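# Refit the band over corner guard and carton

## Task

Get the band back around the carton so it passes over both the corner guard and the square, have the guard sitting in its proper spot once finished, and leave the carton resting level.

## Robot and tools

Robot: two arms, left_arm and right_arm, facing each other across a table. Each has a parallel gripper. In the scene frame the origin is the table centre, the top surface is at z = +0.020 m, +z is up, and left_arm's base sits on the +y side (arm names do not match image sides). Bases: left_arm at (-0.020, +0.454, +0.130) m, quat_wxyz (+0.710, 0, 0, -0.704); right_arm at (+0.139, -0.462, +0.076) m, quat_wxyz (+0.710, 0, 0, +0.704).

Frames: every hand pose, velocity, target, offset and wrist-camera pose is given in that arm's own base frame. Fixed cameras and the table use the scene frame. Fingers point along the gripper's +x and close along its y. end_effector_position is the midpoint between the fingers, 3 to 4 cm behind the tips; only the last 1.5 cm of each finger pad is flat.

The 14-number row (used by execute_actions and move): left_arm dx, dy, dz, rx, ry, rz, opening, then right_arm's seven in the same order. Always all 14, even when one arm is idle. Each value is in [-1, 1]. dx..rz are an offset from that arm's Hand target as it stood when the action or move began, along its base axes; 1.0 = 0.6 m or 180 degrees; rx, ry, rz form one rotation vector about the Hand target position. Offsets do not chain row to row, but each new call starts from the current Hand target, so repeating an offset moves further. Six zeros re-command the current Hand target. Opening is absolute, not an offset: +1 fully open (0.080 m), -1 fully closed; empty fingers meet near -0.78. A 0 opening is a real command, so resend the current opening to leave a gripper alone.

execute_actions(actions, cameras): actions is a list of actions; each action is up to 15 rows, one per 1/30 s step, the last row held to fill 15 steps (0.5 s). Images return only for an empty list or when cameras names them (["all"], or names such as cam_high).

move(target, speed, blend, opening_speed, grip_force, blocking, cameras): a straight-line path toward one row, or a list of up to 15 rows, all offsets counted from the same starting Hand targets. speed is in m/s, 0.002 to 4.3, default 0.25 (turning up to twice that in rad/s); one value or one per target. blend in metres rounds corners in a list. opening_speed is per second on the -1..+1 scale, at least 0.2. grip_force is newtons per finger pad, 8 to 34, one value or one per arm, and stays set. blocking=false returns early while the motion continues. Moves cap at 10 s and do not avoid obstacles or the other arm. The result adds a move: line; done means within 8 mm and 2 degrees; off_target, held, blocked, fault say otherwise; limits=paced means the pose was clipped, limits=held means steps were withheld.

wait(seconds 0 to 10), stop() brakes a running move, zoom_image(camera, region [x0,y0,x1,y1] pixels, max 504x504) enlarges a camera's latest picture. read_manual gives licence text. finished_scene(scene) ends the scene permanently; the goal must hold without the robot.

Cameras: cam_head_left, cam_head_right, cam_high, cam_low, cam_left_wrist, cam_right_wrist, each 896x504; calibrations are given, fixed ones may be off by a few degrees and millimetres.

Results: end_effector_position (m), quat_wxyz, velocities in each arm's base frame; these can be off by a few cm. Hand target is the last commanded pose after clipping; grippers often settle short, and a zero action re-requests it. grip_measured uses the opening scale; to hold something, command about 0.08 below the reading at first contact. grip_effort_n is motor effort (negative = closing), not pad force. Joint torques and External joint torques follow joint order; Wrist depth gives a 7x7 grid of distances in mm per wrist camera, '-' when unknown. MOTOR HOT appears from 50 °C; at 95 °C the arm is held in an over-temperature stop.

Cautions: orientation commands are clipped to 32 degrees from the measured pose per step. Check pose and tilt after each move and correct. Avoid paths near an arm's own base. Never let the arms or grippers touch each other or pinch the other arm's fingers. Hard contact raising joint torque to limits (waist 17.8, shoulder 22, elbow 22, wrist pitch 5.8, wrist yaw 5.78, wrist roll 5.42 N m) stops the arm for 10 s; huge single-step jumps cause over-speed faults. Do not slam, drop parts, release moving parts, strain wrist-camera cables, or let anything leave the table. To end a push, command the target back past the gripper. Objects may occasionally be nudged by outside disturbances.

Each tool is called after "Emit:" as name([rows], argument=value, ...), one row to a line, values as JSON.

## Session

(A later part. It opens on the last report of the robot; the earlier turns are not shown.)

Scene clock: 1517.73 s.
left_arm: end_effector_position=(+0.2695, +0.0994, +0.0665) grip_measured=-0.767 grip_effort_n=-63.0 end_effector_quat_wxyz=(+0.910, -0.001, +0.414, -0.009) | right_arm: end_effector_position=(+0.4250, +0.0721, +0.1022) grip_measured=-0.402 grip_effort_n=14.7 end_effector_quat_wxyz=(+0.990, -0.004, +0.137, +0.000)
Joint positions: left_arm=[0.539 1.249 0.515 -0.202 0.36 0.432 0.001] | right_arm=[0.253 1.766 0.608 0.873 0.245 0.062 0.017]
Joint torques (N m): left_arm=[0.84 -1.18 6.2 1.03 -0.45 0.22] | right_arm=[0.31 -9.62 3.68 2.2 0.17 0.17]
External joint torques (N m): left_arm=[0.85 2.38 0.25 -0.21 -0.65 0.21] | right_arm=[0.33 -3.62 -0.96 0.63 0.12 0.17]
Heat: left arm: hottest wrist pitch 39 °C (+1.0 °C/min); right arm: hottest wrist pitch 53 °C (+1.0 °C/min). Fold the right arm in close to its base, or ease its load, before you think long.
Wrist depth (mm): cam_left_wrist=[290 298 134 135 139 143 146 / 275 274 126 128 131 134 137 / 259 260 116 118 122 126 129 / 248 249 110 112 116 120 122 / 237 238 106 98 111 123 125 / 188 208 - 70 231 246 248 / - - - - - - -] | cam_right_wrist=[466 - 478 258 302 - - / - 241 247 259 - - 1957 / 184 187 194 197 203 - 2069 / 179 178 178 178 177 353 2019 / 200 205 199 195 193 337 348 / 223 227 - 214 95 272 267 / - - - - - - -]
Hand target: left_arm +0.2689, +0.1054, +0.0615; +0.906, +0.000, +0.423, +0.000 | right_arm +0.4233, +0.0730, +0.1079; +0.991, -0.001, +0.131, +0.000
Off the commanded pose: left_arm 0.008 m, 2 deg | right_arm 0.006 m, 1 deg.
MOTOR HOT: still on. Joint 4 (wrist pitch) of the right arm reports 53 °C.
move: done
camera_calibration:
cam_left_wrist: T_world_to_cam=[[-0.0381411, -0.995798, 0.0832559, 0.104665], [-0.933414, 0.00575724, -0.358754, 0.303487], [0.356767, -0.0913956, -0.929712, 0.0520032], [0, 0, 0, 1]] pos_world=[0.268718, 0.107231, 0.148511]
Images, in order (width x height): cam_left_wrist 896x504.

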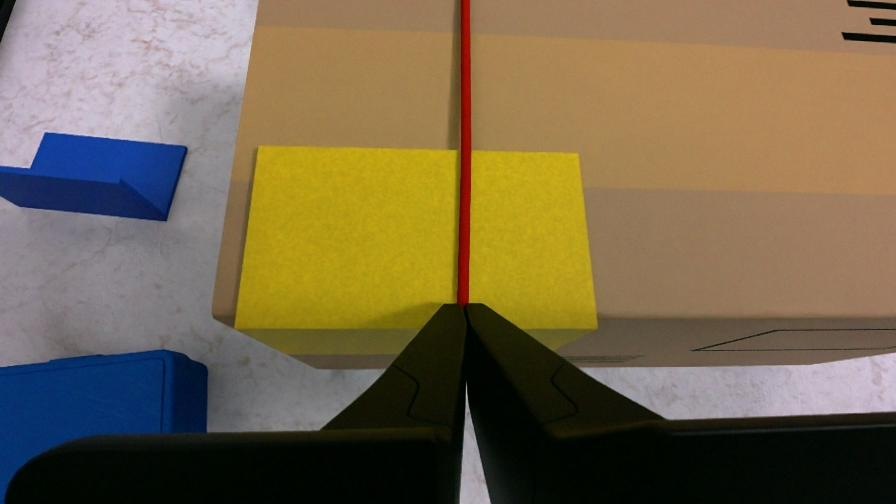

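Emit:
move([
  [-0.0033, -0.0105, 0.01, 0, 0, 0, -1.0, 0, 0, 0, 0, 0, 0, -0.4],
  [-0.0033, -0.0105, 0.01, 0, 0, 0, -0.3, 0, 0, 0, 0, 0, 0, -0.4],
], speed=0.03, opening_speed=0.5, cameras=["cam_left_wrist"])

Scene clock: 1527.47 s.
left_arm: end_effector_position=(+0.2664, +0.0982, +0.0658) grip_measured=-0.303 grip_effort_n=15.1 end_effector_quat_wxyz=(+0.905, -0.001, +0.425, -0.004) | right_arm: end_effector_position=(+0.4250, +0.0721, +0.1022) grip_measured=-0.402 grip_effort_n=14.2 end_effector_quat_wxyz=(+0.990, -0.004, +0.137, +0.000)
Joint positions: left_arm=[0.528 1.239 0.519 -0.231 0.335 0.424 0.021] | right_arm=[0.253 1.766 0.608 0.873 0.245 0.062 0.017]
Joint torques (N m): left_arm=[-0.11 -4.88 5.86 0.75 -0.02 -0.13] | right_arm=[0.31 -9.64 3.64 2.21 0.16 0.15]
External joint torques (N m): left_arm=[-0.11 -1.33 -0.18 -0.5 -0.21 -0.14] | right_arm=[0.29 -3.62 -1.02 0.63 0.11 0.15]
Heat: left arm: hottest wrist pitch 39 °C (+1.0 °C/min); right arm: hottest wrist pitch 53 °C (+1.0 °C/min). Fold the right arm in close to its base, or ease its load, before you think long.
Wrist depth (mm): cam_left_wrist=[281 284 127 130 131 135 137 / 268 270 120 122 125 127 130 / 246 253 112 113 117 122 124 / 244 110 106 108 110 116 117 / 234 236 112 106 107 150 150 / 188 192 - 231 76 245 246 / - - - 224 77 - -] | cam_right_wrist=[- - 485 262 299 - - / - 241 250 255 - 1778 - / 185 186 191 198 203 - - / 179 179 178 177 177 355 2036 / 200 205 200 195 194 - 326 / 250 222 - 215 - 282 267 / - - - - - - -]
Hand target: left_arm +0.2669, +0.0991, +0.0675; +0.906, +0.000, +0.423, +0.000 | right_arm +0.4233, +0.0730, +0.1079; +0.991, -0.001, +0.131, +0.000
Off the commanded pose: left_arm 0.002 m, 1 deg | right_arm 0.006 m, 1 deg.
MOTOR HOT: still on. Joint 4 (wrist pitch) of the right arm reports 53 °C.
move: done
camera_calibration:
cam_left_wrist: T_world_to_cam=[[-0.0258795, -0.996528, 0.0791377, 0.100561], [-0.941685, -0.00226649, -0.336489, 0.301887], [0.3355, -0.083231, -0.938356, 0.057769], [0, 0, 0, 1]] pos_world=[0.267503, 0.105705, 0.147831]
Images, in order (width x height): cam_left_wrist 896x504.

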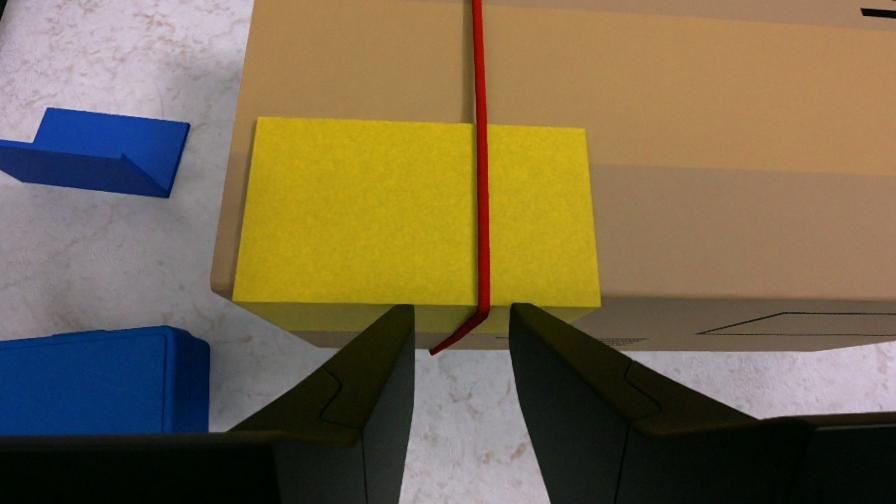

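Emit:
move([
  [-0.02, 0, 0.028, 0, 0, 0, -0.3, 0, 0, 0, 0, 0, 0, -0.4],
  [-0.09, 0, 0.09, 0, 0, 0, -0.3, 0, 0, 0, 0, 0, 0, -0.4],
], speed=[0.05, 0.12], blend=[0.01, 0], cameras=["cam_left_wrist", "cam_low", "cam_right_wrist", "cam_head_right", "cam_high"])

Scene clock: 1539.63 s.
left_arm: end_effector_position=(+0.2110, +0.0973, +0.1146) grip_measured=-0.303 grip_effort_n=15.1 end_effector_quat_wxyz=(+0.902, -0.007, +0.432, -0.001) | right_arm: end_effector_position=(+0.4250, +0.0721, +0.1022) grip_measured=-0.402 grip_effort_n=14.2 end_effector_quat_wxyz=(+0.990, -0.004, +0.137, +0.000)
Joint positions: left_arm=[0.701 0.952 0.596 -0.668 0.423 0.573 0.021] | right_arm=[0.253 1.766 0.608 0.873 0.245 0.062 0.017]
Joint torques (N m): left_arm=[0.34 -3.68 7.7 0.52 0.44 0.19] | right_arm=[0.3 -9.66 3.66 2.21 0.17 0.16]
External joint torques (N m): left_arm=[0.33 -1.68 1.33 -0.6 0.2 0.19] | right_arm=[0.3 -3.72 -0.93 0.66 0.12 0.16]
Heat: left arm: hottest wrist pitch 39 °C (+0.0 °C/min); right arm: hottest wrist pitch 53 °C (+1.0 °C/min). Fold the right arm in close to its base, or ease its load, before you think long.
Wrist depth (mm): cam_left_wrist=[326 336 184 187 192 197 202 / 301 323 172 175 182 187 191 / 302 309 172 170 177 182 184 / 250 254 297 252 262 258 324 / 243 246 290 291 295 306 310 / 268 - - 276 76 295 302 / - - - 268 77 - -] | cam_right_wrist=[- - 460 - 1558 - 1741 / 505 241 244 255 1790 - - / 184 187 194 197 204 - - / 178 179 178 178 177 431 1988 / 200 205 200 194 194 - 337 / 230 222 - 215 - 271 263 / - - - - - - -]
Hand target: left_arm +0.2129, +0.0991, +0.1215; +0.906, +0.000, +0.423, +0.000 | right_arm +0.4233, +0.0730, +0.1079; +0.991, -0.001, +0.131, +0.000
Off the commanded pose: left_arm 0.007 m, 1 deg | right_arm 0.006 m, 1 deg.
MOTOR HOT: still on. Joint 4 (wrist pitch) of the right arm reports 53 °C.
move: done
camera_calibration:
cam_left_wrist: T_world_to_cam=[[-0.0156411, -0.996047, 0.0874349, 0.0911552], [-0.946597, -0.0134135, -0.322141, 0.266603], [0.32204, -0.0878042, -0.942645, 0.125858], [0, 0, 0, 1]] pos_world=[0.21326, 0.105422, 0.196553]
cam_right_wrist: T_world_to_cam=[[0.0000582478, -0.999609, 0.0279695, 0.0767474], [-0.542951, -0.0235194, -0.839435, 0.352796], [0.839764, -0.0151371, -0.54274, -0.21739], [0, 0, 0, 1]] pos_world=[0.374102, 0.0817243, 0.176017]
Images, in order (width x height): cam_head_right 896x504, cam_high 896x504, cam_low 896x504, cam_left_wrist 896x504, cam_right_wrist 896x504.

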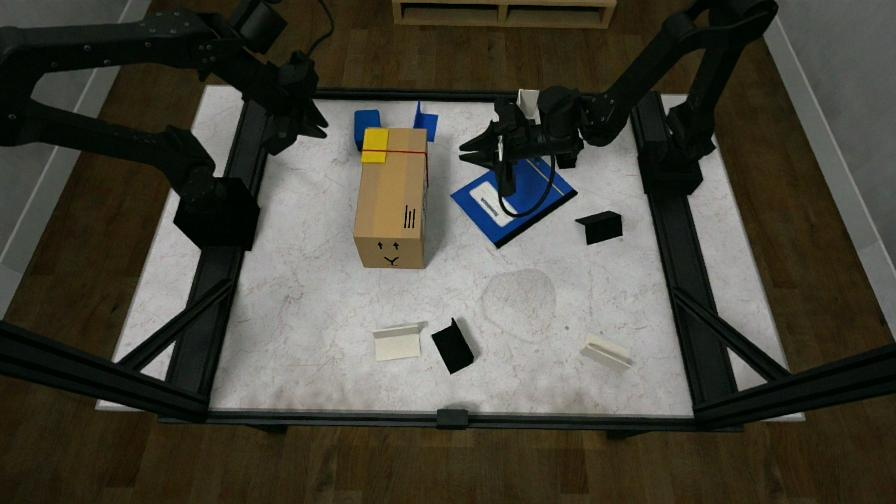

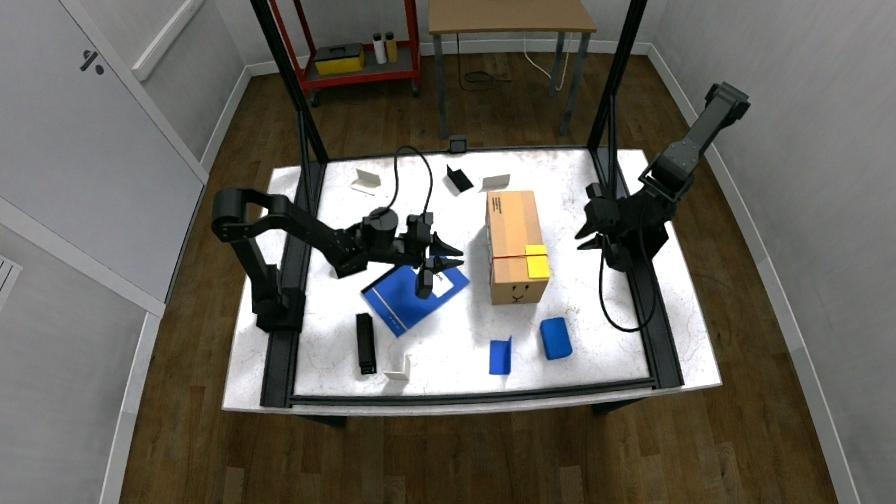

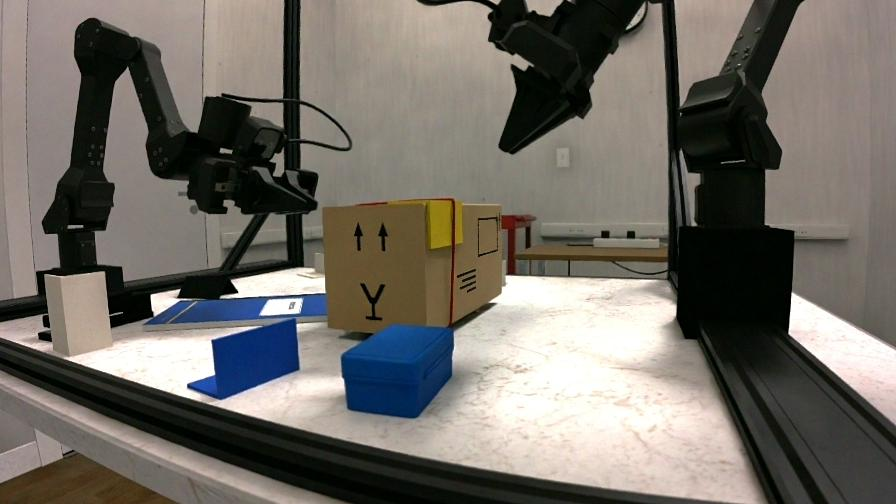

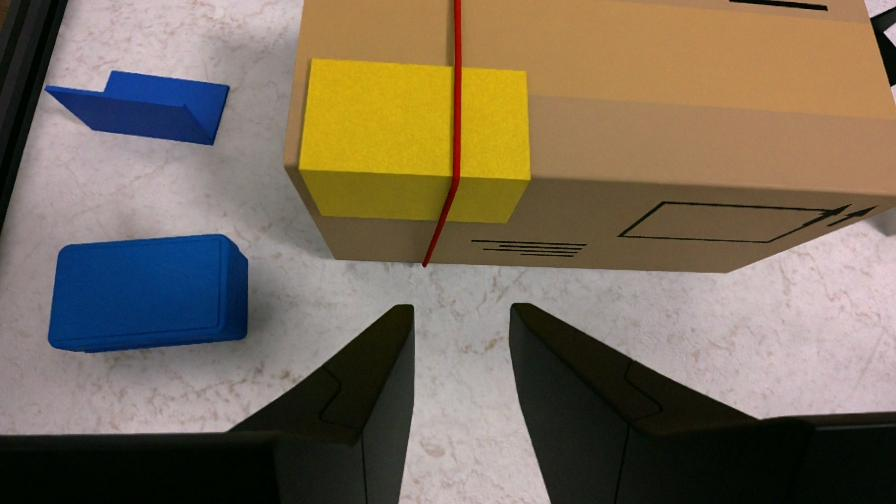

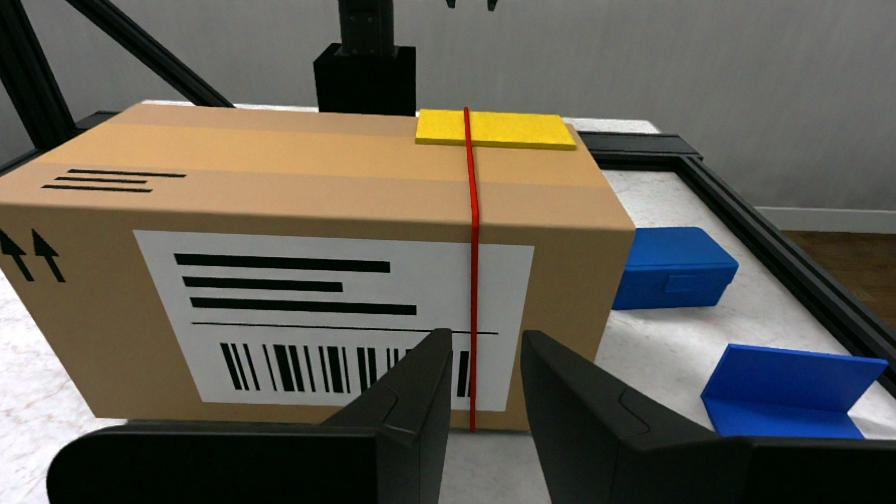

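Emit:
move(target=[0, 0, 0, 0, 0, 0, -0.3, 0.0667, 0, -0.0248, 0, 0, 0, -0.3], speed=0.08, cameras=["cam_right_wrist"])

Scene clock: 1576.73 s.
left_arm: end_effector_position=(+0.2109, +0.0973, +0.1145) grip_measured=-0.303 grip_effort_n=15.1 end_effector_quat_wxyz=(+0.902, -0.007, +0.432, -0.001) | right_arm: end_effector_position=(+0.4588, +0.0730, +0.0893) grip_measured=-0.302 grip_effort_n=14.7 end_effector_quat_wxyz=(+0.990, -0.002, +0.138, -0.001)
Joint positions: left_arm=[0.702 0.952 0.596 -0.669 0.423 0.573 0.021] | right_arm=[0.229 1.91 0.734 0.893 0.222 0.06 0.021]
Joint torques (N m): left_arm=[0.33 -3.68 7.68 0.5 0.46 0.19] | right_arm=[-0.37 -7.61 5.93 2.55 -0.11 -0.04]
External joint torques (N m): left_arm=[0.31 -1.65 1.28 -0.62 0.22 0.19] | right_arm=[-0.38 -0.73 1.43 0.99 -0.15 -0.04]
Heat: left arm: hottest elbow 42 °C (+5.0 °C/min); right arm: hottest wrist pitch 53 °C (+0.0 °C/min). Fold the right arm in close to its base, or ease its load, before you think long.
Wrist depth (mm): cam_left_wrist=[331 337 185 188 192 196 202 / 311 321 173 175 182 187 191 / 305 307 172 170 177 182 185 / 251 257 297 266 263 259 321 / 243 248 290 294 299 303 310 / 266 274 - 92 76 295 300 / - - - 267 77 - -] | cam_right_wrist=[- - 444 - - - - / 213 213 211 209 212 - 1753 / 155 159 163 176 169 449 1618 / 137 137 138 136 139 141 394 / 154 154 153 149 149 299 320 / 175 170 - 174 - - 226 / - - - 196 - - -]
Hand target: left_arm +0.2129, +0.0991, +0.1215; +0.906, +0.000, +0.423, +0.000 | right_arm +0.4633, +0.0728, +0.0930; +0.991, -0.001, +0.131, +0.000
Off the commanded pose: left_arm 0.007 m, 1 deg | right_arm 0.006 m, 1 deg.
MOTOR HOT: still on. Joint 4 (wrist pitch) of the right arm reports 53 °C.
move: done
camera_calibration:
cam_right_wrist: T_world_to_cam=[[-0.00108275, -0.999727, 0.023334, 0.0790353], [-0.543321, -0.0190013, -0.83931, 0.360143], [0.839524, -0.0135866, -0.543152, -0.252813], [0, 0, 0, 1]] pos_world=[0.408001, 0.0824221, 0.163111]
Images, in order (width x height): cam_right_wrist 896x504.

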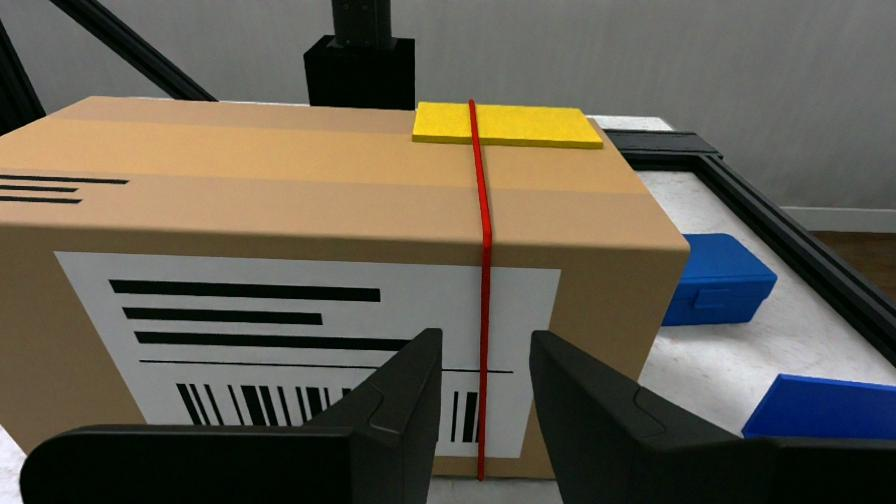

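Emit:
move(target=[0, 0, 0, 0, 0, 0, -0.3, 0.0503, 0, -0.006, 0, 0, 0, -0.3], speed=0.05, cameras=["cam_right_wrist"])

Scene clock: 1584.07 s.
left_arm: end_effector_position=(+0.2109, +0.0973, +0.1145) grip_measured=-0.303 grip_effort_n=15.1 end_effector_quat_wxyz=(+0.902, -0.007, +0.432, -0.001) | right_arm: end_effector_position=(+0.4886, +0.0732, +0.0865) grip_measured=-0.302 grip_effort_n=14.2 end_effector_quat_wxyz=(+0.991, -0.001, +0.136, -0.001)
Joint positions: left_arm=[0.702 0.952 0.596 -0.669 0.423 0.573 0.021] | right_arm=[0.21 2 0.858 0.863 0.204 0.055 0.021]
Joint torques (N m): left_arm=[0.31 -3.66 7.66 0.49 0.45 0.19] | right_arm=[-0.35 -8.23 6.36 2.24 -0.11 -0.05]
External joint torques (N m): left_arm=[0.32 -1.59 1.23 -0.64 0.2 0.19] | right_arm=[-0.34 -0.75 1.76 0.7 -0.16 -0.05]
Heat: left arm: hottest elbow 42 °C (+5.1 °C/min); right arm: hottest wrist pitch 53 °C (+0.0 °C/min). Fold the right arm in close to its base, or ease its load, before you think long.
Wrist depth (mm): cam_left_wrist=[332 337 185 188 192 197 203 / 312 319 172 174 182 187 191 / 304 305 172 170 176 181 184 / 282 256 298 266 262 259 320 / 243 247 289 293 298 306 310 / 269 274 - 278 76 295 300 / - - - 265 77 - -] | cam_right_wrist=[- - 415 - - - - / 184 190 200 - 202 - - / 154 150 153 157 160 488 - / 121 118 114 121 124 138 393 / 115 113 110 112 110 114 301 / 125 125 - 128 103 253 - / - - - 144 - - -]
Hand target: left_arm +0.2129, +0.0991, +0.1215; +0.906, +0.000, +0.423, +0.000 | right_arm +0.4935, +0.0729, +0.0894; +0.991, -0.001, +0.131, +0.000
Off the commanded pose: left_arm 0.007 m, 1 deg | right_arm 0.006 m, 1 deg.
MOTOR HOT: still on. Joint 4 (wrist pitch) of the right arm reports 53 °C.
move: done
camera_calibration:
cam_right_wrist: T_world_to_cam=[[-0.00123822, -0.99975, 0.0223031, 0.0794696], [-0.540521, -0.0180952, -0.841136, 0.372779], [0.841329, -0.0130968, -0.540364, -0.280515], [0, 0, 0, 1]] pos_world=[0.437599, 0.0825214, 0.160205]
Images, in order (width x height): cam_right_wrist 896x504.

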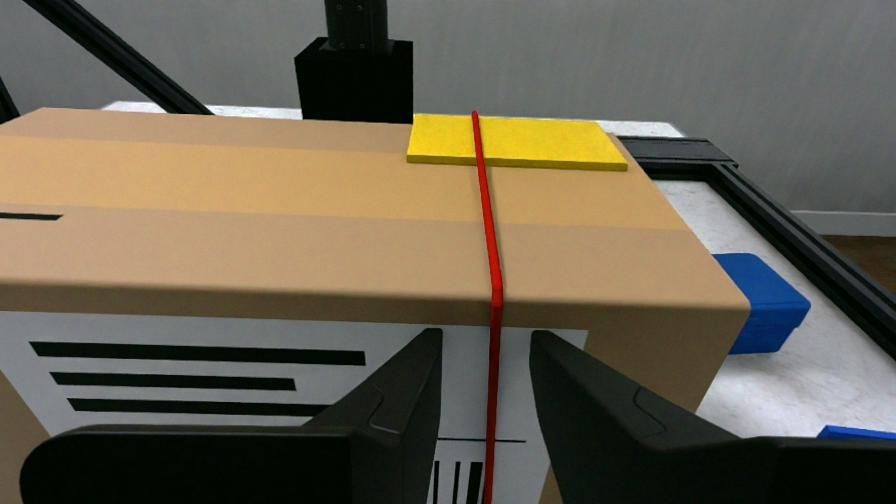

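Emit:
move([
  [0, 0, 0, 0, 0, 0, -0.3, 0.0075, -0.004, 0, 0, 0, 0, -0.3],
  [0, 0, 0, 0, 0, 0, -0.3, 0.0075, -0.004, 0, 0, 0, 0, -1.0],
], speed=0.03, opening_speed=0.8, cameras=["cam_right_wrist"])

Scene clock: 1602.63 s.
left_arm: end_effector_position=(+0.2109, +0.0973, +0.1145) grip_measured=-0.303 grip_effort_n=15.1 end_effector_quat_wxyz=(+0.902, -0.007, +0.432, -0.001) | right_arm: end_effector_position=(+0.4896, +0.0722, +0.0833) grip_measured=-0.771 grip_effort_n=-37.4 end_effector_quat_wxyz=(+0.990, -0.003, +0.141, +0.001)
Joint positions: left_arm=[0.702 0.952 0.596 -0.669 0.423 0.573 0.021] | right_arm=[0.205 2.007 0.864 0.853 0.196 0.052 0]
Joint torques (N m): left_arm=[0.3 -3.73 7.69 0.49 0.46 0.2] | right_arm=[-0.69 -7.87 7.63 2.42 -0.12 -0.04]
External joint torques (N m): left_arm=[0.31 -1.71 1.26 -0.64 0.2 0.2] | right_arm=[-0.69 -0.17 2.94 0.84 -0.16 -0.04]
Motor temperatures (°C): left_arm=[21 26 43 36 27 26] | right_arm=[23 42 42 51 24 26]
Heat: left arm: hottest elbow 43 °C (+4.0 °C/min); right arm: hottest wrist pitch 51 °C (-2.0 °C/min). Fold the right arm in close to its base, or ease its load, before you think long.
Wrist depth (mm): cam_left_wrist=[331 338 184 187 192 197 202 / 312 318 172 175 183 186 191 / 302 308 171 171 177 182 184 / 251 257 297 266 264 258 323 / 243 247 288 293 300 305 310 / 268 273 - 277 76 297 300 / - - - 268 77 - -] | cam_right_wrist=[- - 414 - - - - / 174 178 183 - 190 - - / 136 139 142 148 151 439 - / - 110 117 115 122 115 1717 / 116 112 110 109 111 111 305 / 129 129 128 - 81 241 - / - - - - - - -]
Hand target: left_arm +0.2129, +0.0991, +0.1215; +0.906, +0.000, +0.423, +0.000 | right_arm +0.4980, +0.0706, +0.0894; +0.991, -0.001, +0.131, +0.000
Off the commanded pose: left_arm 0.007 m, 1 deg | right_arm 0.010 m, 1 deg.
MOTOR HOT: still on. Joint 4 (wrist pitch) of the right arm reports 51 °C.
move: off_target (right_arm); target 2's new opening was sent with right_arm's hand 0.009 m and 1 deg from that target
camera_calibration:
cam_right_wrist: T_world_to_cam=[[0.00292881, -0.999681, 0.0250972, 0.0762496], [-0.549596, -0.0225762, -0.835125, 0.374921], [0.835425, -0.0113474, -0.549487, -0.279475], [0, 0, 0, 1]] pos_world=[0.439312, 0.0815182, 0.157624]
Images, in order (width x height): cam_right_wrist 896x504.

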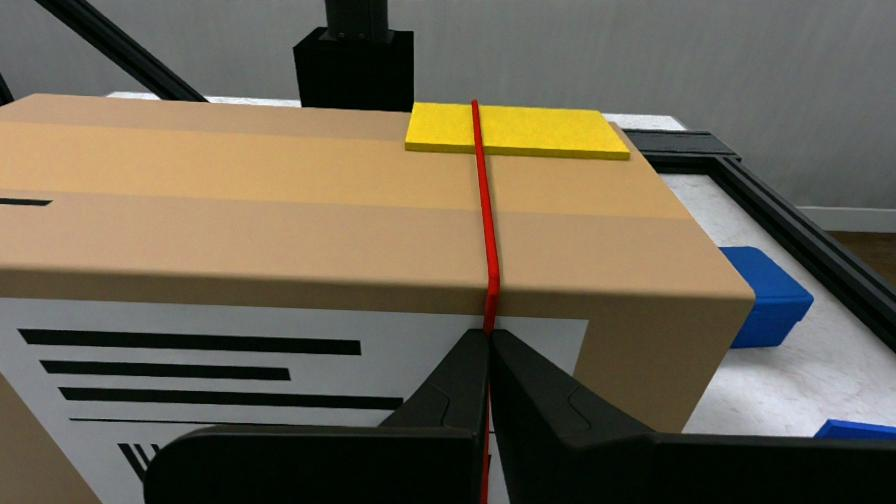

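Emit:
move([
  [0, 0, 0, 0, 0, 0, -0.3, -0.0407, 0, 0.042, 0, 0, 0, -1.0],
  [0, 0, 0, 0, 0, 0, -0.3, -0.0407, -0.0127, 0.042, 0, 0, 0, -1.0],
], speed=0.05, cameras=["cam_right_wrist"])

Scene clock: 1632.43 s.
left_arm: end_effector_position=(+0.2109, +0.0973, +0.1145) grip_measured=-0.303 grip_effort_n=15.1 end_effector_quat_wxyz=(+0.902, -0.007, +0.432, -0.001) | right_arm: end_effector_position=(+0.4734, +0.0637, +0.0969) grip_measured=-0.772 grip_effort_n=-31.9 end_effector_quat_wxyz=(+0.988, -0.004, +0.152, -0.001)
Joint positions: left_arm=[0.702 0.952 0.596 -0.669 0.423 0.573 0.021] | right_arm=[0.192 1.902 0.808 0.783 0.185 0.051 0]
Joint torques (N m): left_arm=[0.31 -3.66 7.67 0.5 0.45 0.19] | right_arm=[-0.36 -13.27 4.26 3.08 -0.02 -0.05]
External joint torques (N m): left_arm=[0.3 -1.6 1.21 -0.63 0.21 0.19] | right_arm=[-0.41 -6.06 -0.64 1.49 -0.06 -0.05]
Motor temperatures (°C): left_arm=[21 26 44 35 27 26] | right_arm=[23 42 46 55 24 26]
Heat: left arm: hottest elbow 44 °C (+3.0 °C/min); right arm: hottest wrist pitch 55 °C (+2.0 °C/min). Fold the right arm in close to its base, or ease its load, before you think long.
Wrist depth (mm): cam_left_wrist=[329 336 184 186 192 197 202 / 312 321 174 176 182 187 191 / 302 304 172 171 177 182 184 / 283 256 298 266 261 258 322 / 244 248 291 297 93 305 311 / 266 272 - 276 76 296 300 / - - - 268 77 - -] | cam_right_wrist=[- - 433 - - - - / 194 199 206 - - 1402 1753 / 164 162 166 162 166 - 2254 / 127 129 135 133 137 - 1803 / 135 135 135 131 134 - 305 / 156 156 151 - 81 - 276 / - - - - - - -]
Hand target: left_arm +0.2129, +0.0991, +0.1215; +0.906, +0.000, +0.423, +0.000 | right_arm +0.4736, +0.0628, +0.1147; +0.991, -0.001, +0.131, +0.000
Off the commanded pose: left_arm 0.007 m, 1 deg | right_arm 0.018 m, 3 deg.
MOTOR HOT: still on. Joint 4 (wrist pitch) of the right arm reports 55 °C.
move: off_target (right_arm)
camera_calibration:
cam_right_wrist: T_world_to_cam=[[0.0000594029, -0.999613, 0.0278115, 0.0684809], [-0.567844, -0.0229263, -0.822817, 0.384653], [0.823136, -0.0157437, -0.567626, -0.250758], [0, 0, 0, 1]] pos_world=[0.424826, 0.0733253, 0.172258]
Images, in order (width x height): cam_right_wrist 896x504.

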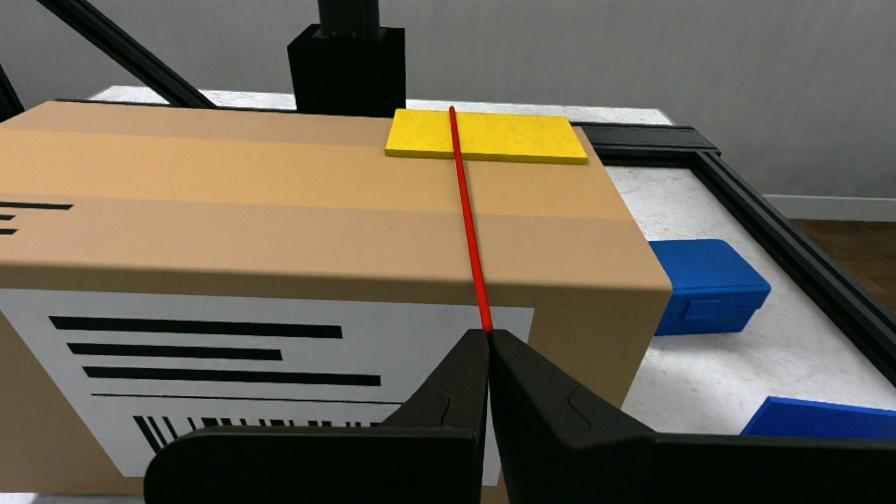

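Emit:
move(target=[0, 0, 0, 0, 0, 0, -0.3, 0.0365, 0, -0.0422, 0, 0, 0, -1.0], speed=0.05, cameras=["cam_right_wrist"])

Scene clock: 1637.70 s.
left_arm: end_effector_position=(+0.2109, +0.0973, +0.1145) grip_measured=-0.303 grip_effort_n=15.1 end_effector_quat_wxyz=(+0.902, -0.007, +0.432, -0.001) | right_arm: end_effector_position=(+0.4891, +0.0633, +0.0832) grip_measured=-0.772 grip_effort_n=-32.8 end_effector_quat_wxyz=(+0.990, -0.002, +0.142, +0.000)
Joint positions: left_arm=[0.702 0.952 0.596 -0.669 0.423 0.573 0.021] | right_arm=[0.182 2.001 0.854 0.858 0.176 0.048 0]
Joint torques (N m): left_arm=[0.32 -3.72 7.66 0.5 0.45 0.2] | right_arm=[-0.39 -8.46 6.71 2.74 -0.1 -0.04]
External joint torques (N m): left_arm=[0.33 -1.66 1.18 -0.65 0.2 0.19] | right_arm=[-0.37 -0.75 1.98 1.14 -0.14 -0.04]
Motor temperatures (°C): left_arm=[21 26 44 35 27 26] | right_arm=[23 44 45 57 24 26]
Heat: left arm: hottest elbow 44 °C (+2.0 °C/min); right arm: hottest wrist pitch 57 °C (+4.0 °C/min). Fold the right arm in close to its base, or ease its load, before you think long.
Wrist depth (mm): cam_left_wrist=[330 341 185 186 192 197 202 / 315 319 173 175 182 187 190 / 302 308 179 170 177 182 184 / 283 257 295 251 263 259 320 / 243 248 289 290 299 - 309 / 266 274 - 276 76 295 299 / - - - 268 77 - -] | cam_right_wrist=[1706 1778 417 1512 1539 1694 - / 185 178 182 179 197 - - / 136 138 141 148 151 456 2019 / 108 110 117 114 122 117 378 / 116 113 110 112 112 117 297 / 129 129 129 - 81 - - / - - - - - - -]
Hand target: left_arm +0.2129, +0.0991, +0.1215; +0.906, +0.000, +0.423, +0.000 | right_arm +0.4954, +0.0628, +0.0893; +0.991, -0.001, +0.131, +0.000
Off the commanded pose: left_arm 0.007 m, 1 deg | right_arm 0.009 m, 1 deg.
MOTOR HOT: still on. Joint 4 (wrist pitch) of the right arm reports 57 °C.
move: off_target (right_arm)
camera_calibration:
cam_right_wrist: T_world_to_cam=[[-0.000443598, -0.999712, 0.0240059, 0.0691143], [-0.550189, -0.0198019, -0.834805, 0.374424], [0.83504, -0.0135781, -0.550021, -0.278878], [0, 0, 0, 1]] pos_world=[0.438909, 0.072722, 0.157524]
Images, in order (width x height): cam_right_wrist 896x504.

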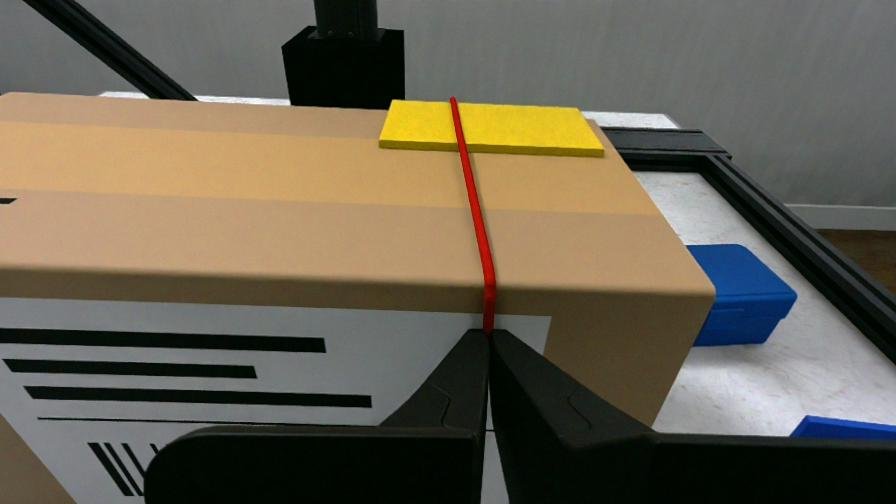

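Emit:
move([
  [0, 0, 0, 0, 0, 0, -0.3, -0.0065, 0.0075, 0, 0, 0, 0, -1.0],
  [0, 0, 0, 0, 0, 0, -0.3, -0.0065, 0.0075, 0, 0, 0, 0, -0.3],
], speed=0.04, opening_speed=0.6, cameras=["cam_right_wrist"])

Scene clock: 1656.90 s.
left_arm: end_effector_position=(+0.2109, +0.0973, +0.1145) grip_measured=-0.303 grip_effort_n=15.1 end_effector_quat_wxyz=(+0.902, -0.007, +0.432, -0.001) | right_arm: end_effector_position=(+0.4890, +0.0652, +0.0841) grip_measured=-0.303 grip_effort_n=16.5 end_effector_quat_wxyz=(+0.990, -0.003, +0.139, -0.001)
Joint positions: left_arm=[0.702 0.952 0.596 -0.669 0.423 0.573 0.021] | right_arm=[0.189 2.002 0.854 0.863 0.185 0.048 0.021]
Joint torques (N m): left_arm=[0.32 -3.68 7.68 0.5 0.45 0.2] | right_arm=[0.28 -9.35 5.29 2.74 0.07 0.08]
External joint torques (N m): left_arm=[0.32 -1.64 1.23 -0.64 0.2 0.19] | right_arm=[0.32 -1.69 0.58 1.15 0.02 0.07]
Motor temperatures (°C): left_arm=[21 26 44 35 27 26] | right_arm=[23 43 43 57 24 26]
Heat: left arm: hottest elbow 44 °C (+1.0 °C/min); right arm: hottest wrist pitch 57 °C (+6.0 °C/min). Fold the right arm in close to its base, or ease its load, before you think long.
Wrist depth (mm): cam_left_wrist=[- 336 185 187 192 197 202 / 310 318 173 175 181 187 192 / 309 307 183 170 177 182 184 / 249 257 296 266 263 257 258 / 242 248 290 295 300 303 310 / 268 274 - 275 76 295 300 / - - - 269 77 - -] | cam_right_wrist=[- 1288 430 - - - - / 175 182 183 184 - - - / 139 141 144 149 152 - 1884 / 106 112 114 116 120 377 1803 / 115 112 112 112 109 115 - / 128 124 - 127 102 - 260 / - - - 144 - - -]
Hand target: left_arm +0.2129, +0.0991, +0.1215; +0.906, +0.000, +0.423, +0.000 | right_arm +0.4915, +0.0674, +0.0892; +0.991, -0.001, +0.131, +0.000
Off the commanded pose: left_arm 0.007 m, 1 deg | right_arm 0.006 m, 1 deg.
MOTOR HOT: still on. Joint 4 (wrist pitch) of the right arm reports 57 °C.
move: done
camera_calibration:
cam_right_wrist: T_world_to_cam=[[-0.00252922, -0.99967, 0.0255576, 0.0718693], [-0.546124, -0.0200289, -0.837465, 0.373394], [0.8377, -0.0160758, -0.545894, -0.279814], [0, 0, 0, 1]] pos_world=[0.438502, 0.074826, 0.158119]
Images, in order (width x height): cam_right_wrist 896x504.

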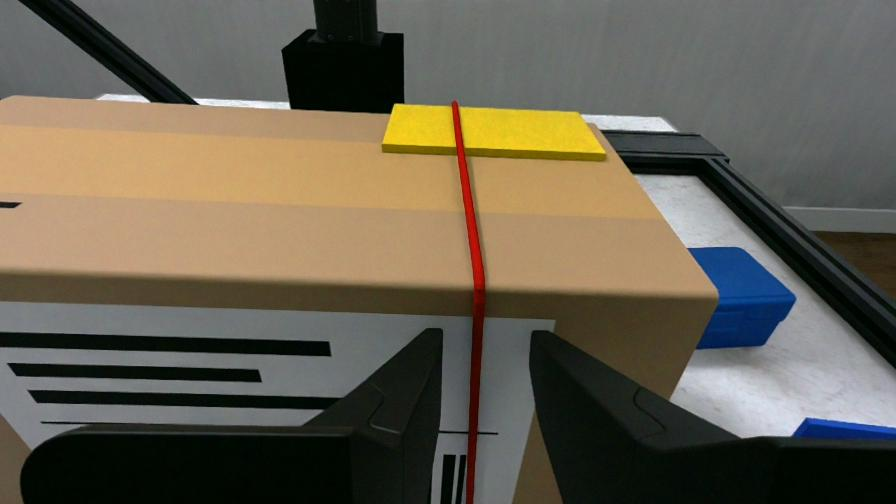

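Emit:
move([
  [0, -0.04, 0, 0, 0, 0, -0.95, -0.1025, 0, 0.01, 0, 0, 0, -0.3],
  [0.04, -0.0752, -0.0275, 0, 0, 0, -0.95, -0.25, 0, 0.1, 0, 0, 0, -0.3],
], speed=0.12, blend=[0.02, 0], cameras=["cam_left_wrist", "cam_low"])

Scene clock: 1723.90 s.
left_arm: end_effector_position=(+0.2383, +0.0546, +0.1100) grip_measured=-0.767 grip_effort_n=-62.1 end_effector_quat_wxyz=(+0.909, +0.002, +0.417, -0.001) | right_arm: end_effector_position=(+0.3435, +0.0670, +0.1471) grip_measured=-0.302 grip_effort_n=13.7 end_effector_quat_wxyz=(+0.991, -0.004, +0.135, +0.000)
Joint positions: left_arm=[0.372 0.911 0.53 -0.514 0.239 0.292 0.001] | right_arm=[0.327 1.267 0.395 0.588 0.316 0.083 0.021]
Joint torques (N m): left_arm=[-0.38 -1.91 5.15 0.92 -0.1 -0.12] | right_arm=[0.28 -5.85 4.61 2.21 0.18 0.16]
External joint torques (N m): left_arm=[-0.38 0.04 -1.45 -0.39 -0.23 -0.12] | right_arm=[0.29 -2.32 -1.02 0.63 0.12 0.16]
Heat: left arm: hottest elbow 45 °C (+1.0 °C/min); right arm: hottest wrist pitch 54 °C (-2.0 °C/min). Fold the right arm in close to its base, or ease its load, before you think long.
Wrist depth (mm): cam_left_wrist=[345 186 183 186 190 193 359 / 326 175 173 176 179 181 188 / 303 161 160 166 170 171 174 / 293 155 157 162 164 166 171 / 241 269 280 89 287 248 298 / 234 266 - 80 283 284 287 / - - - - - - -] | cam_right_wrist=[570 - 579 347 1672 - - / - 605 572 552 - - - / - 280 305 310 - - - / - 278 278 278 283 2121 2195 / 368 322 310 303 388 - 1639 / - - - 322 - - 342 / - - - - - - -]
Hand target: left_arm +0.2368, +0.0540, +0.1050; +0.906, +0.000, +0.423, +0.000 | right_arm +0.3416, +0.0674, +0.1493; +0.991, -0.001, +0.131, +0.000
Off the commanded pose: left_arm 0.005 m, 1 deg | right_arm 0.003 m, 1 deg.
MOTOR HOT: still on. Joint 4 (wrist pitch) of the right arm reports 54 °C.
move: done
camera_calibration:
cam_left_wrist: T_world_to_cam=[[-0.0247482, -0.997178, 0.0708785, 0.0535734], [-0.935528, -0.00189028, -0.353247, 0.290491], [0.352384, -0.0750511, -0.932841, 0.100004], [0, 0, 0, 1]] pos_world=[0.237848, 0.0614768, 0.192106]
Images, in order (width x height): cam_low 896x504, cam_left_wrist 896x504.

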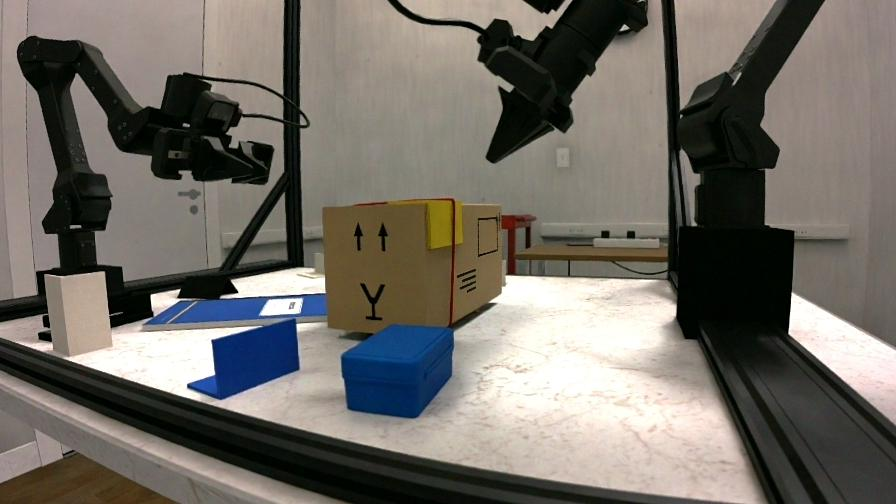

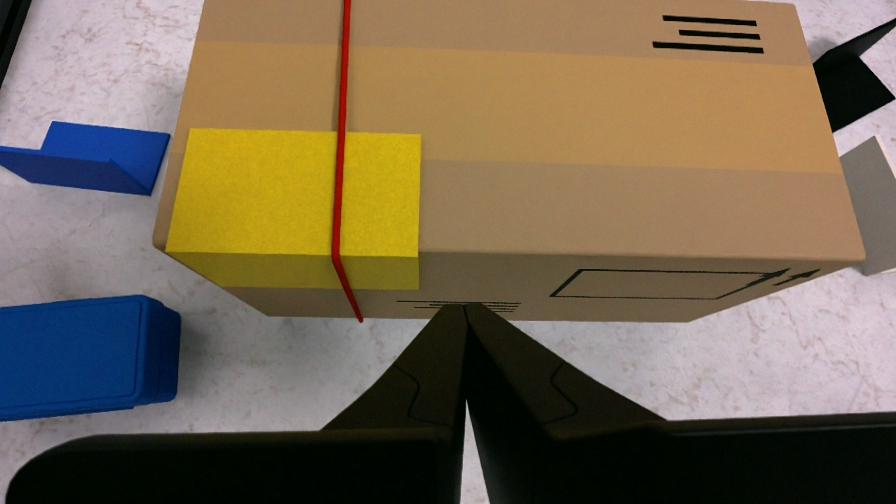

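Emit:
move(target=[0.0553, 0, -0.0737, 0, 0, 0, -0.95, 0, 0, 0, 0, 0, 0, -0.3], speed=0.06, cameras=["cam_left_wrist"])

Scene clock: 1777.03 s.
left_arm: end_effector_position=(+0.2723, +0.0548, +0.0657) grip_measured=-0.767 grip_effort_n=-62.1 end_effector_quat_wxyz=(+0.909, +0.002, +0.416, -0.001) | right_arm: end_effector_position=(+0.3435, +0.0670, +0.1470) grip_measured=-0.302 grip_effort_n=14.2 end_effector_quat_wxyz=(+0.991, -0.004, +0.135, +0.000)
Joint positions: left_arm=[0.306 1.158 0.452 -0.177 0.198 0.239 0.001] | right_arm=[0.327 1.267 0.395 0.587 0.316 0.083 0.021]
Joint torques (N m): left_arm=[-0.37 -2.84 4.83 0.94 -0.12 -0.13] | right_arm=[0.3 -5.96 4.58 2.19 0.18 0.16]
External joint torques (N m): left_arm=[-0.38 0.24 -1.3 -0.39 -0.22 -0.13] | right_arm=[0.33 -2.53 -0.96 0.65 0.12 0.15]
Motor temperatures (°C): left_arm=[21 25 41 36 27 26] | right_arm=[23 40 38 55 24 26]
Heat: left arm: hottest elbow 41 °C (-4.1 °C/min); right arm: hottest wrist pitch 55 °C (+2.0 °C/min). Fold the right arm in close to its base, or ease its load, before you think long.
Wrist depth (mm): cam_left_wrist=[281 127 130 132 133 136 137 / 120 121 122 124 126 128 130 / 111 112 112 117 119 122 123 / 105 106 106 112 114 116 116 / 102 103 103 98 110 112 113 / 205 229 - 80 - 239 243 / - - - - - - -] | cam_right_wrist=[563 - 344 348 1778 - - / 610 - 631 357 - - - / - 294 288 295 583 634 - / - 277 277 277 286 525 2019 / - 312 312 305 304 - 1629 / - 321 - - - - 344 / - - - 288 - - -]
Hand target: left_arm +0.2701, +0.0539, +0.0608; +0.906, +0.000, +0.423, +0.000 | right_arm +0.3416, +0.0674, +0.1492; +0.991, -0.001, +0.131, +0.000
Off the commanded pose: left_arm 0.006 m, 1 deg | right_arm 0.003 m, 1 deg.
MOTOR HOT: still on. Joint 4 (wrist pitch) of the right arm reports 55 °C.
move: done
camera_calibration:
cam_left_wrist: T_world_to_cam=[[-0.0251361, -0.997118, 0.0715865, 0.057754], [-0.935449, -0.00179441, -0.353458, 0.306653], [0.352567, -0.0758501, -0.932707, 0.046694], [0, 0, 0, 1]] pos_world=[0.271847, 0.0616795, 0.147806]
Images, in order (width x height): cam_left_wrist 896x504.

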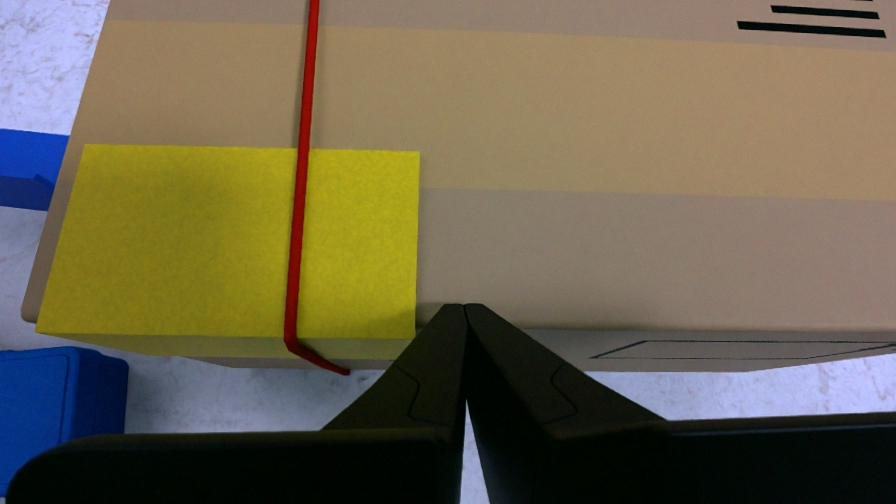

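Emit:
move(target=[0, 0.0135, 0, 0, 0, 0, -0.95, 0, 0, 0, 0, 0, 0, -0.3], speed=0.03, cameras=["cam_left_wrist"])

Scene clock: 1787.77 s.
left_arm: end_effector_position=(+0.2704, +0.0610, +0.0628) grip_measured=-0.767 grip_effort_n=-62.1 end_effector_quat_wxyz=(+0.907, +0.000, +0.420, +0.001) | right_arm: end_effector_position=(+0.3435, +0.0670, +0.1470) grip_measured=-0.302 grip_effort_n=14.2 end_effector_quat_wxyz=(+0.991, -0.004, +0.135, +0.000)
Joint positions: left_arm=[0.338 1.171 0.452 -0.176 0.215 0.261 0.001] | right_arm=[0.327 1.267 0.395 0.587 0.316 0.083 0.021]
Joint torques (N m): left_arm=[0.41 -2.7 5.76 0.86 0.21 0.2] | right_arm=[0.3 -5.95 4.62 2.19 0.18 0.17]
External joint torques (N m): left_arm=[0.42 0.49 -0.38 -0.48 0.09 0.2] | right_arm=[0.29 -2.46 -1.01 0.62 0.13 0.16]
Motor temperatures (°C): left_arm=[21 26 40 37 27 26] | right_arm=[23 39 38 55 24 26]
Heat: left arm: hottest elbow 40 °C (-4.0 °C/min); right arm: hottest wrist pitch 55 °C (+1.0 °C/min). Fold the right arm in close to its base, or ease its load, before you think long.
Wrist depth (mm): cam_left_wrist=[279 123 126 128 129 132 134 / 118 118 118 121 122 124 127 / 107 109 109 113 116 119 120 / - 103 104 108 111 113 114 / 190 119 101 98 112 112 112 / 196 227 - 80 - 239 242 / - - - - - - -] | cam_right_wrist=[- 1503 362 360 - - - / - - - - 1843 2404 - / - 294 302 293 - 1778 - / - 277 277 276 283 2019 2052 / - 309 313 304 374 378 1650 / - - - - - 347 333 / - - - - - - -]
Hand target: left_arm +0.2701, +0.0621, +0.0608; +0.906, +0.000, +0.423, +0.000 | right_arm +0.3416, +0.0674, +0.1492; +0.991, -0.001, +0.131, +0.000
Off the commanded pose: left_arm 0.002 m, 0 deg | right_arm 0.003 m, 1 deg.
MOTOR HOT: still on. Joint 4 (wrist pitch) of the right arm reports 55 °C.
move: done
camera_calibration:
cam_left_wrist: T_world_to_cam=[[-0.0197931, -0.997092, 0.0735949, 0.0625822], [-0.938301, -0.00689368, -0.345751, 0.304517], [0.345253, -0.0758977, -0.935436, 0.0471813], [0, 0, 0, 1]] pos_world=[0.270678, 0.0680804, 0.144817]
Images, in order (width x height): cam_left_wrist 896x504.

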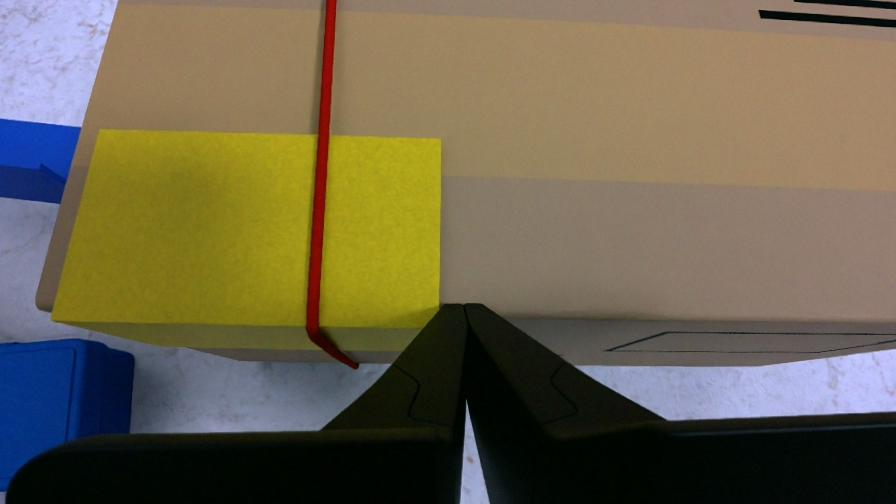

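Emit:
move(target=[0, 0.0058, 0, 0, 0, 0, -0.95, 0, 0, 0, 0, 0, 0, -0.3], speed=0.02, cameras=["cam_left_wrist"])

Scene clock: 1802.53 s.
left_arm: end_effector_position=(+0.2701, +0.0619, +0.0623) grip_measured=-0.767 grip_effort_n=-62.1 end_effector_quat_wxyz=(+0.908, -0.001, +0.419, -0.005) | right_arm: end_effector_position=(+0.3435, +0.0670, +0.1470) grip_measured=-0.302 grip_effort_n=14.2 end_effector_quat_wxyz=(+0.991, -0.004, +0.135, +0.000)
Joint positions: left_arm=[0.351 1.175 0.452 -0.175 0.234 0.276 0.001] | right_arm=[0.327 1.267 0.395 0.587 0.316 0.083 0.021]
Joint torques (N m): left_arm=[0.75 -2.44 6.21 0.77 -0.03 0.21] | right_arm=[0.3 -5.95 4.64 2.19 0.19 0.15]
External joint torques (N m): left_arm=[0.75 0.69 0.15 -0.53 -0.15 0.21] | right_arm=[0.3 -2.47 -0.95 0.63 0.14 0.15]
Motor temperatures (°C): left_arm=[21 25 41 37 27 26] | right_arm=[23 39 38 55 24 26]
Heat: left arm: hottest elbow 41 °C (-2.0 °C/min); right arm: hottest wrist pitch 55 °C (+0.0 °C/min). Fold the right arm in close to its base, or ease its load, before you think long.
Wrist depth (mm): cam_left_wrist=[276 123 126 128 130 133 135 / 117 118 118 121 123 125 128 / 107 108 109 113 116 119 120 / - 103 104 108 111 113 115 / 190 100 101 98 108 116 118 / 197 225 - 80 238 - 247 / - - - - - - -] | cam_right_wrist=[- - 360 358 - - 1870 / - - - 369 - - - / - 292 302 293 637 - - / - 277 278 276 289 1942 2086 / 368 317 310 305 309 366 1618 / - 330 - - - - 335 / - - - 263 - - -]
Hand target: left_arm +0.2701, +0.0656, +0.0609; +0.906, +0.000, +0.423, +0.000 | right_arm +0.3416, +0.0674, +0.1492; +0.991, -0.001, +0.131, +0.000
Off the commanded pose: left_arm 0.004 m, 1 deg | right_arm 0.003 m, 1 deg.
MOTOR HOT: still on. Joint 4 (wrist pitch) of the right arm reports 55 °C.
move: done
camera_calibration:
cam_left_wrist: T_world_to_cam=[[-0.0292951, -0.996444, 0.0789973, 0.0656774], [-0.937712, 0.0000257926, -0.347412, 0.303566], [0.346175, -0.0842542, -0.934379, 0.0471386], [0, 0, 0, 1]] pos_world=[0.270264, 0.0694077, 0.14432]
Images, in order (width x height): cam_left_wrist 896x504.

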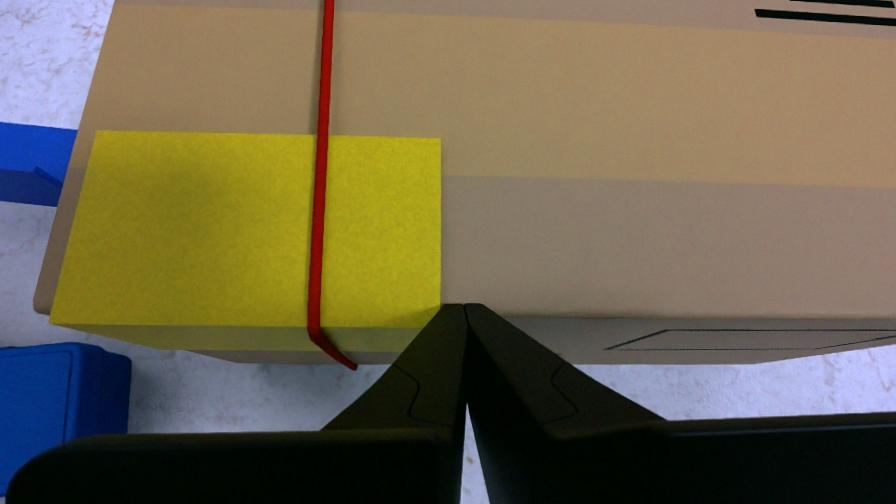

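Emit:
move(target=[0, 0.0045, 0, 0, 0, 0, -0.95, 0, 0, 0, 0, 0, 0, -0.3], speed=0.02, cameras=["cam_left_wrist"])

Scene clock: 1809.13 s.
left_arm: end_effector_position=(+0.2697, +0.0631, +0.0617) grip_measured=-0.767 grip_effort_n=-62.1 end_effector_quat_wxyz=(+0.908, -0.001, +0.419, -0.008) | right_arm: end_effector_position=(+0.3435, +0.0670, +0.1470) grip_measured=-0.302 grip_effort_n=14.7 end_effector_quat_wxyz=(+0.991, -0.004, +0.135, +0.000)
Joint positions: left_arm=[0.363 1.18 0.452 -0.175 0.246 0.287 0.001] | right_arm=[0.327 1.267 0.395 0.587 0.316 0.083 0.021]
Joint torques (N m): left_arm=[0.98 -2.28 6.54 0.72 -0.2 0.19] | right_arm=[0.34 -5.91 4.63 2.2 0.17 0.17]
External joint torques (N m): left_arm=[0.94 0.87 0.49 -0.59 -0.32 0.19] | right_arm=[0.33 -2.44 -0.96 0.64 0.12 0.17]
Motor temperatures (°C): left_arm=[21 25 41 37 27 26] | right_arm=[23 39 38 55 24 26]
Heat: left arm: hottest elbow 41 °C (-1.0 °C/min); right arm: hottest wrist pitch 55 °C (+0.0 °C/min). Fold the right arm in close to its base, or ease its load, before you think long.
Wrist depth (mm): cam_left_wrist=[277 122 125 127 129 133 135 / 116 117 117 121 122 125 128 / 106 108 109 113 116 119 120 / - 102 103 108 111 113 115 / 116 99 101 98 118 120 123 / 196 223 - 80 238 239 243 / - - - - - - -] | cam_right_wrist=[- 1870 365 356 - - - / - - - 356 - 2019 - / - 283 303 293 610 - - / - 278 278 276 429 539 2158 / 370 310 312 302 290 - 1558 / - - - 316 - 340 356 / - - - 272 - - -]
Hand target: left_arm +0.2701, +0.0684, +0.0608; +0.906, +0.000, +0.423, +0.000 | right_arm +0.3416, +0.0674, +0.1492; +0.991, -0.001, +0.131, +0.000
Off the commanded pose: left_arm 0.005 m, 1 deg | right_arm 0.003 m, 1 deg.
MOTOR HOT: still on. Joint 4 (wrist pitch) of the right arm reports 55 °C.
move: done
camera_calibration:
cam_left_wrist: T_world_to_cam=[[-0.0340498, -0.996011, 0.0824842, 0.0679748], [-0.937681, 0.00327904, -0.347483, 0.30275], [0.345826, -0.0891755, -0.934051, 0.0472447], [0, 0, 0, 1]] pos_world=[0.269859, 0.0709239, 0.143723]
Images, in order (width x height): cam_left_wrist 896x504.

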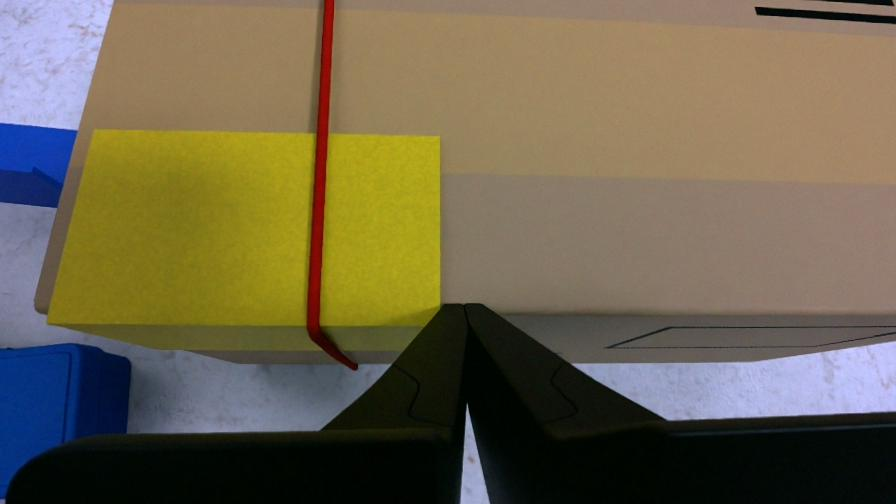

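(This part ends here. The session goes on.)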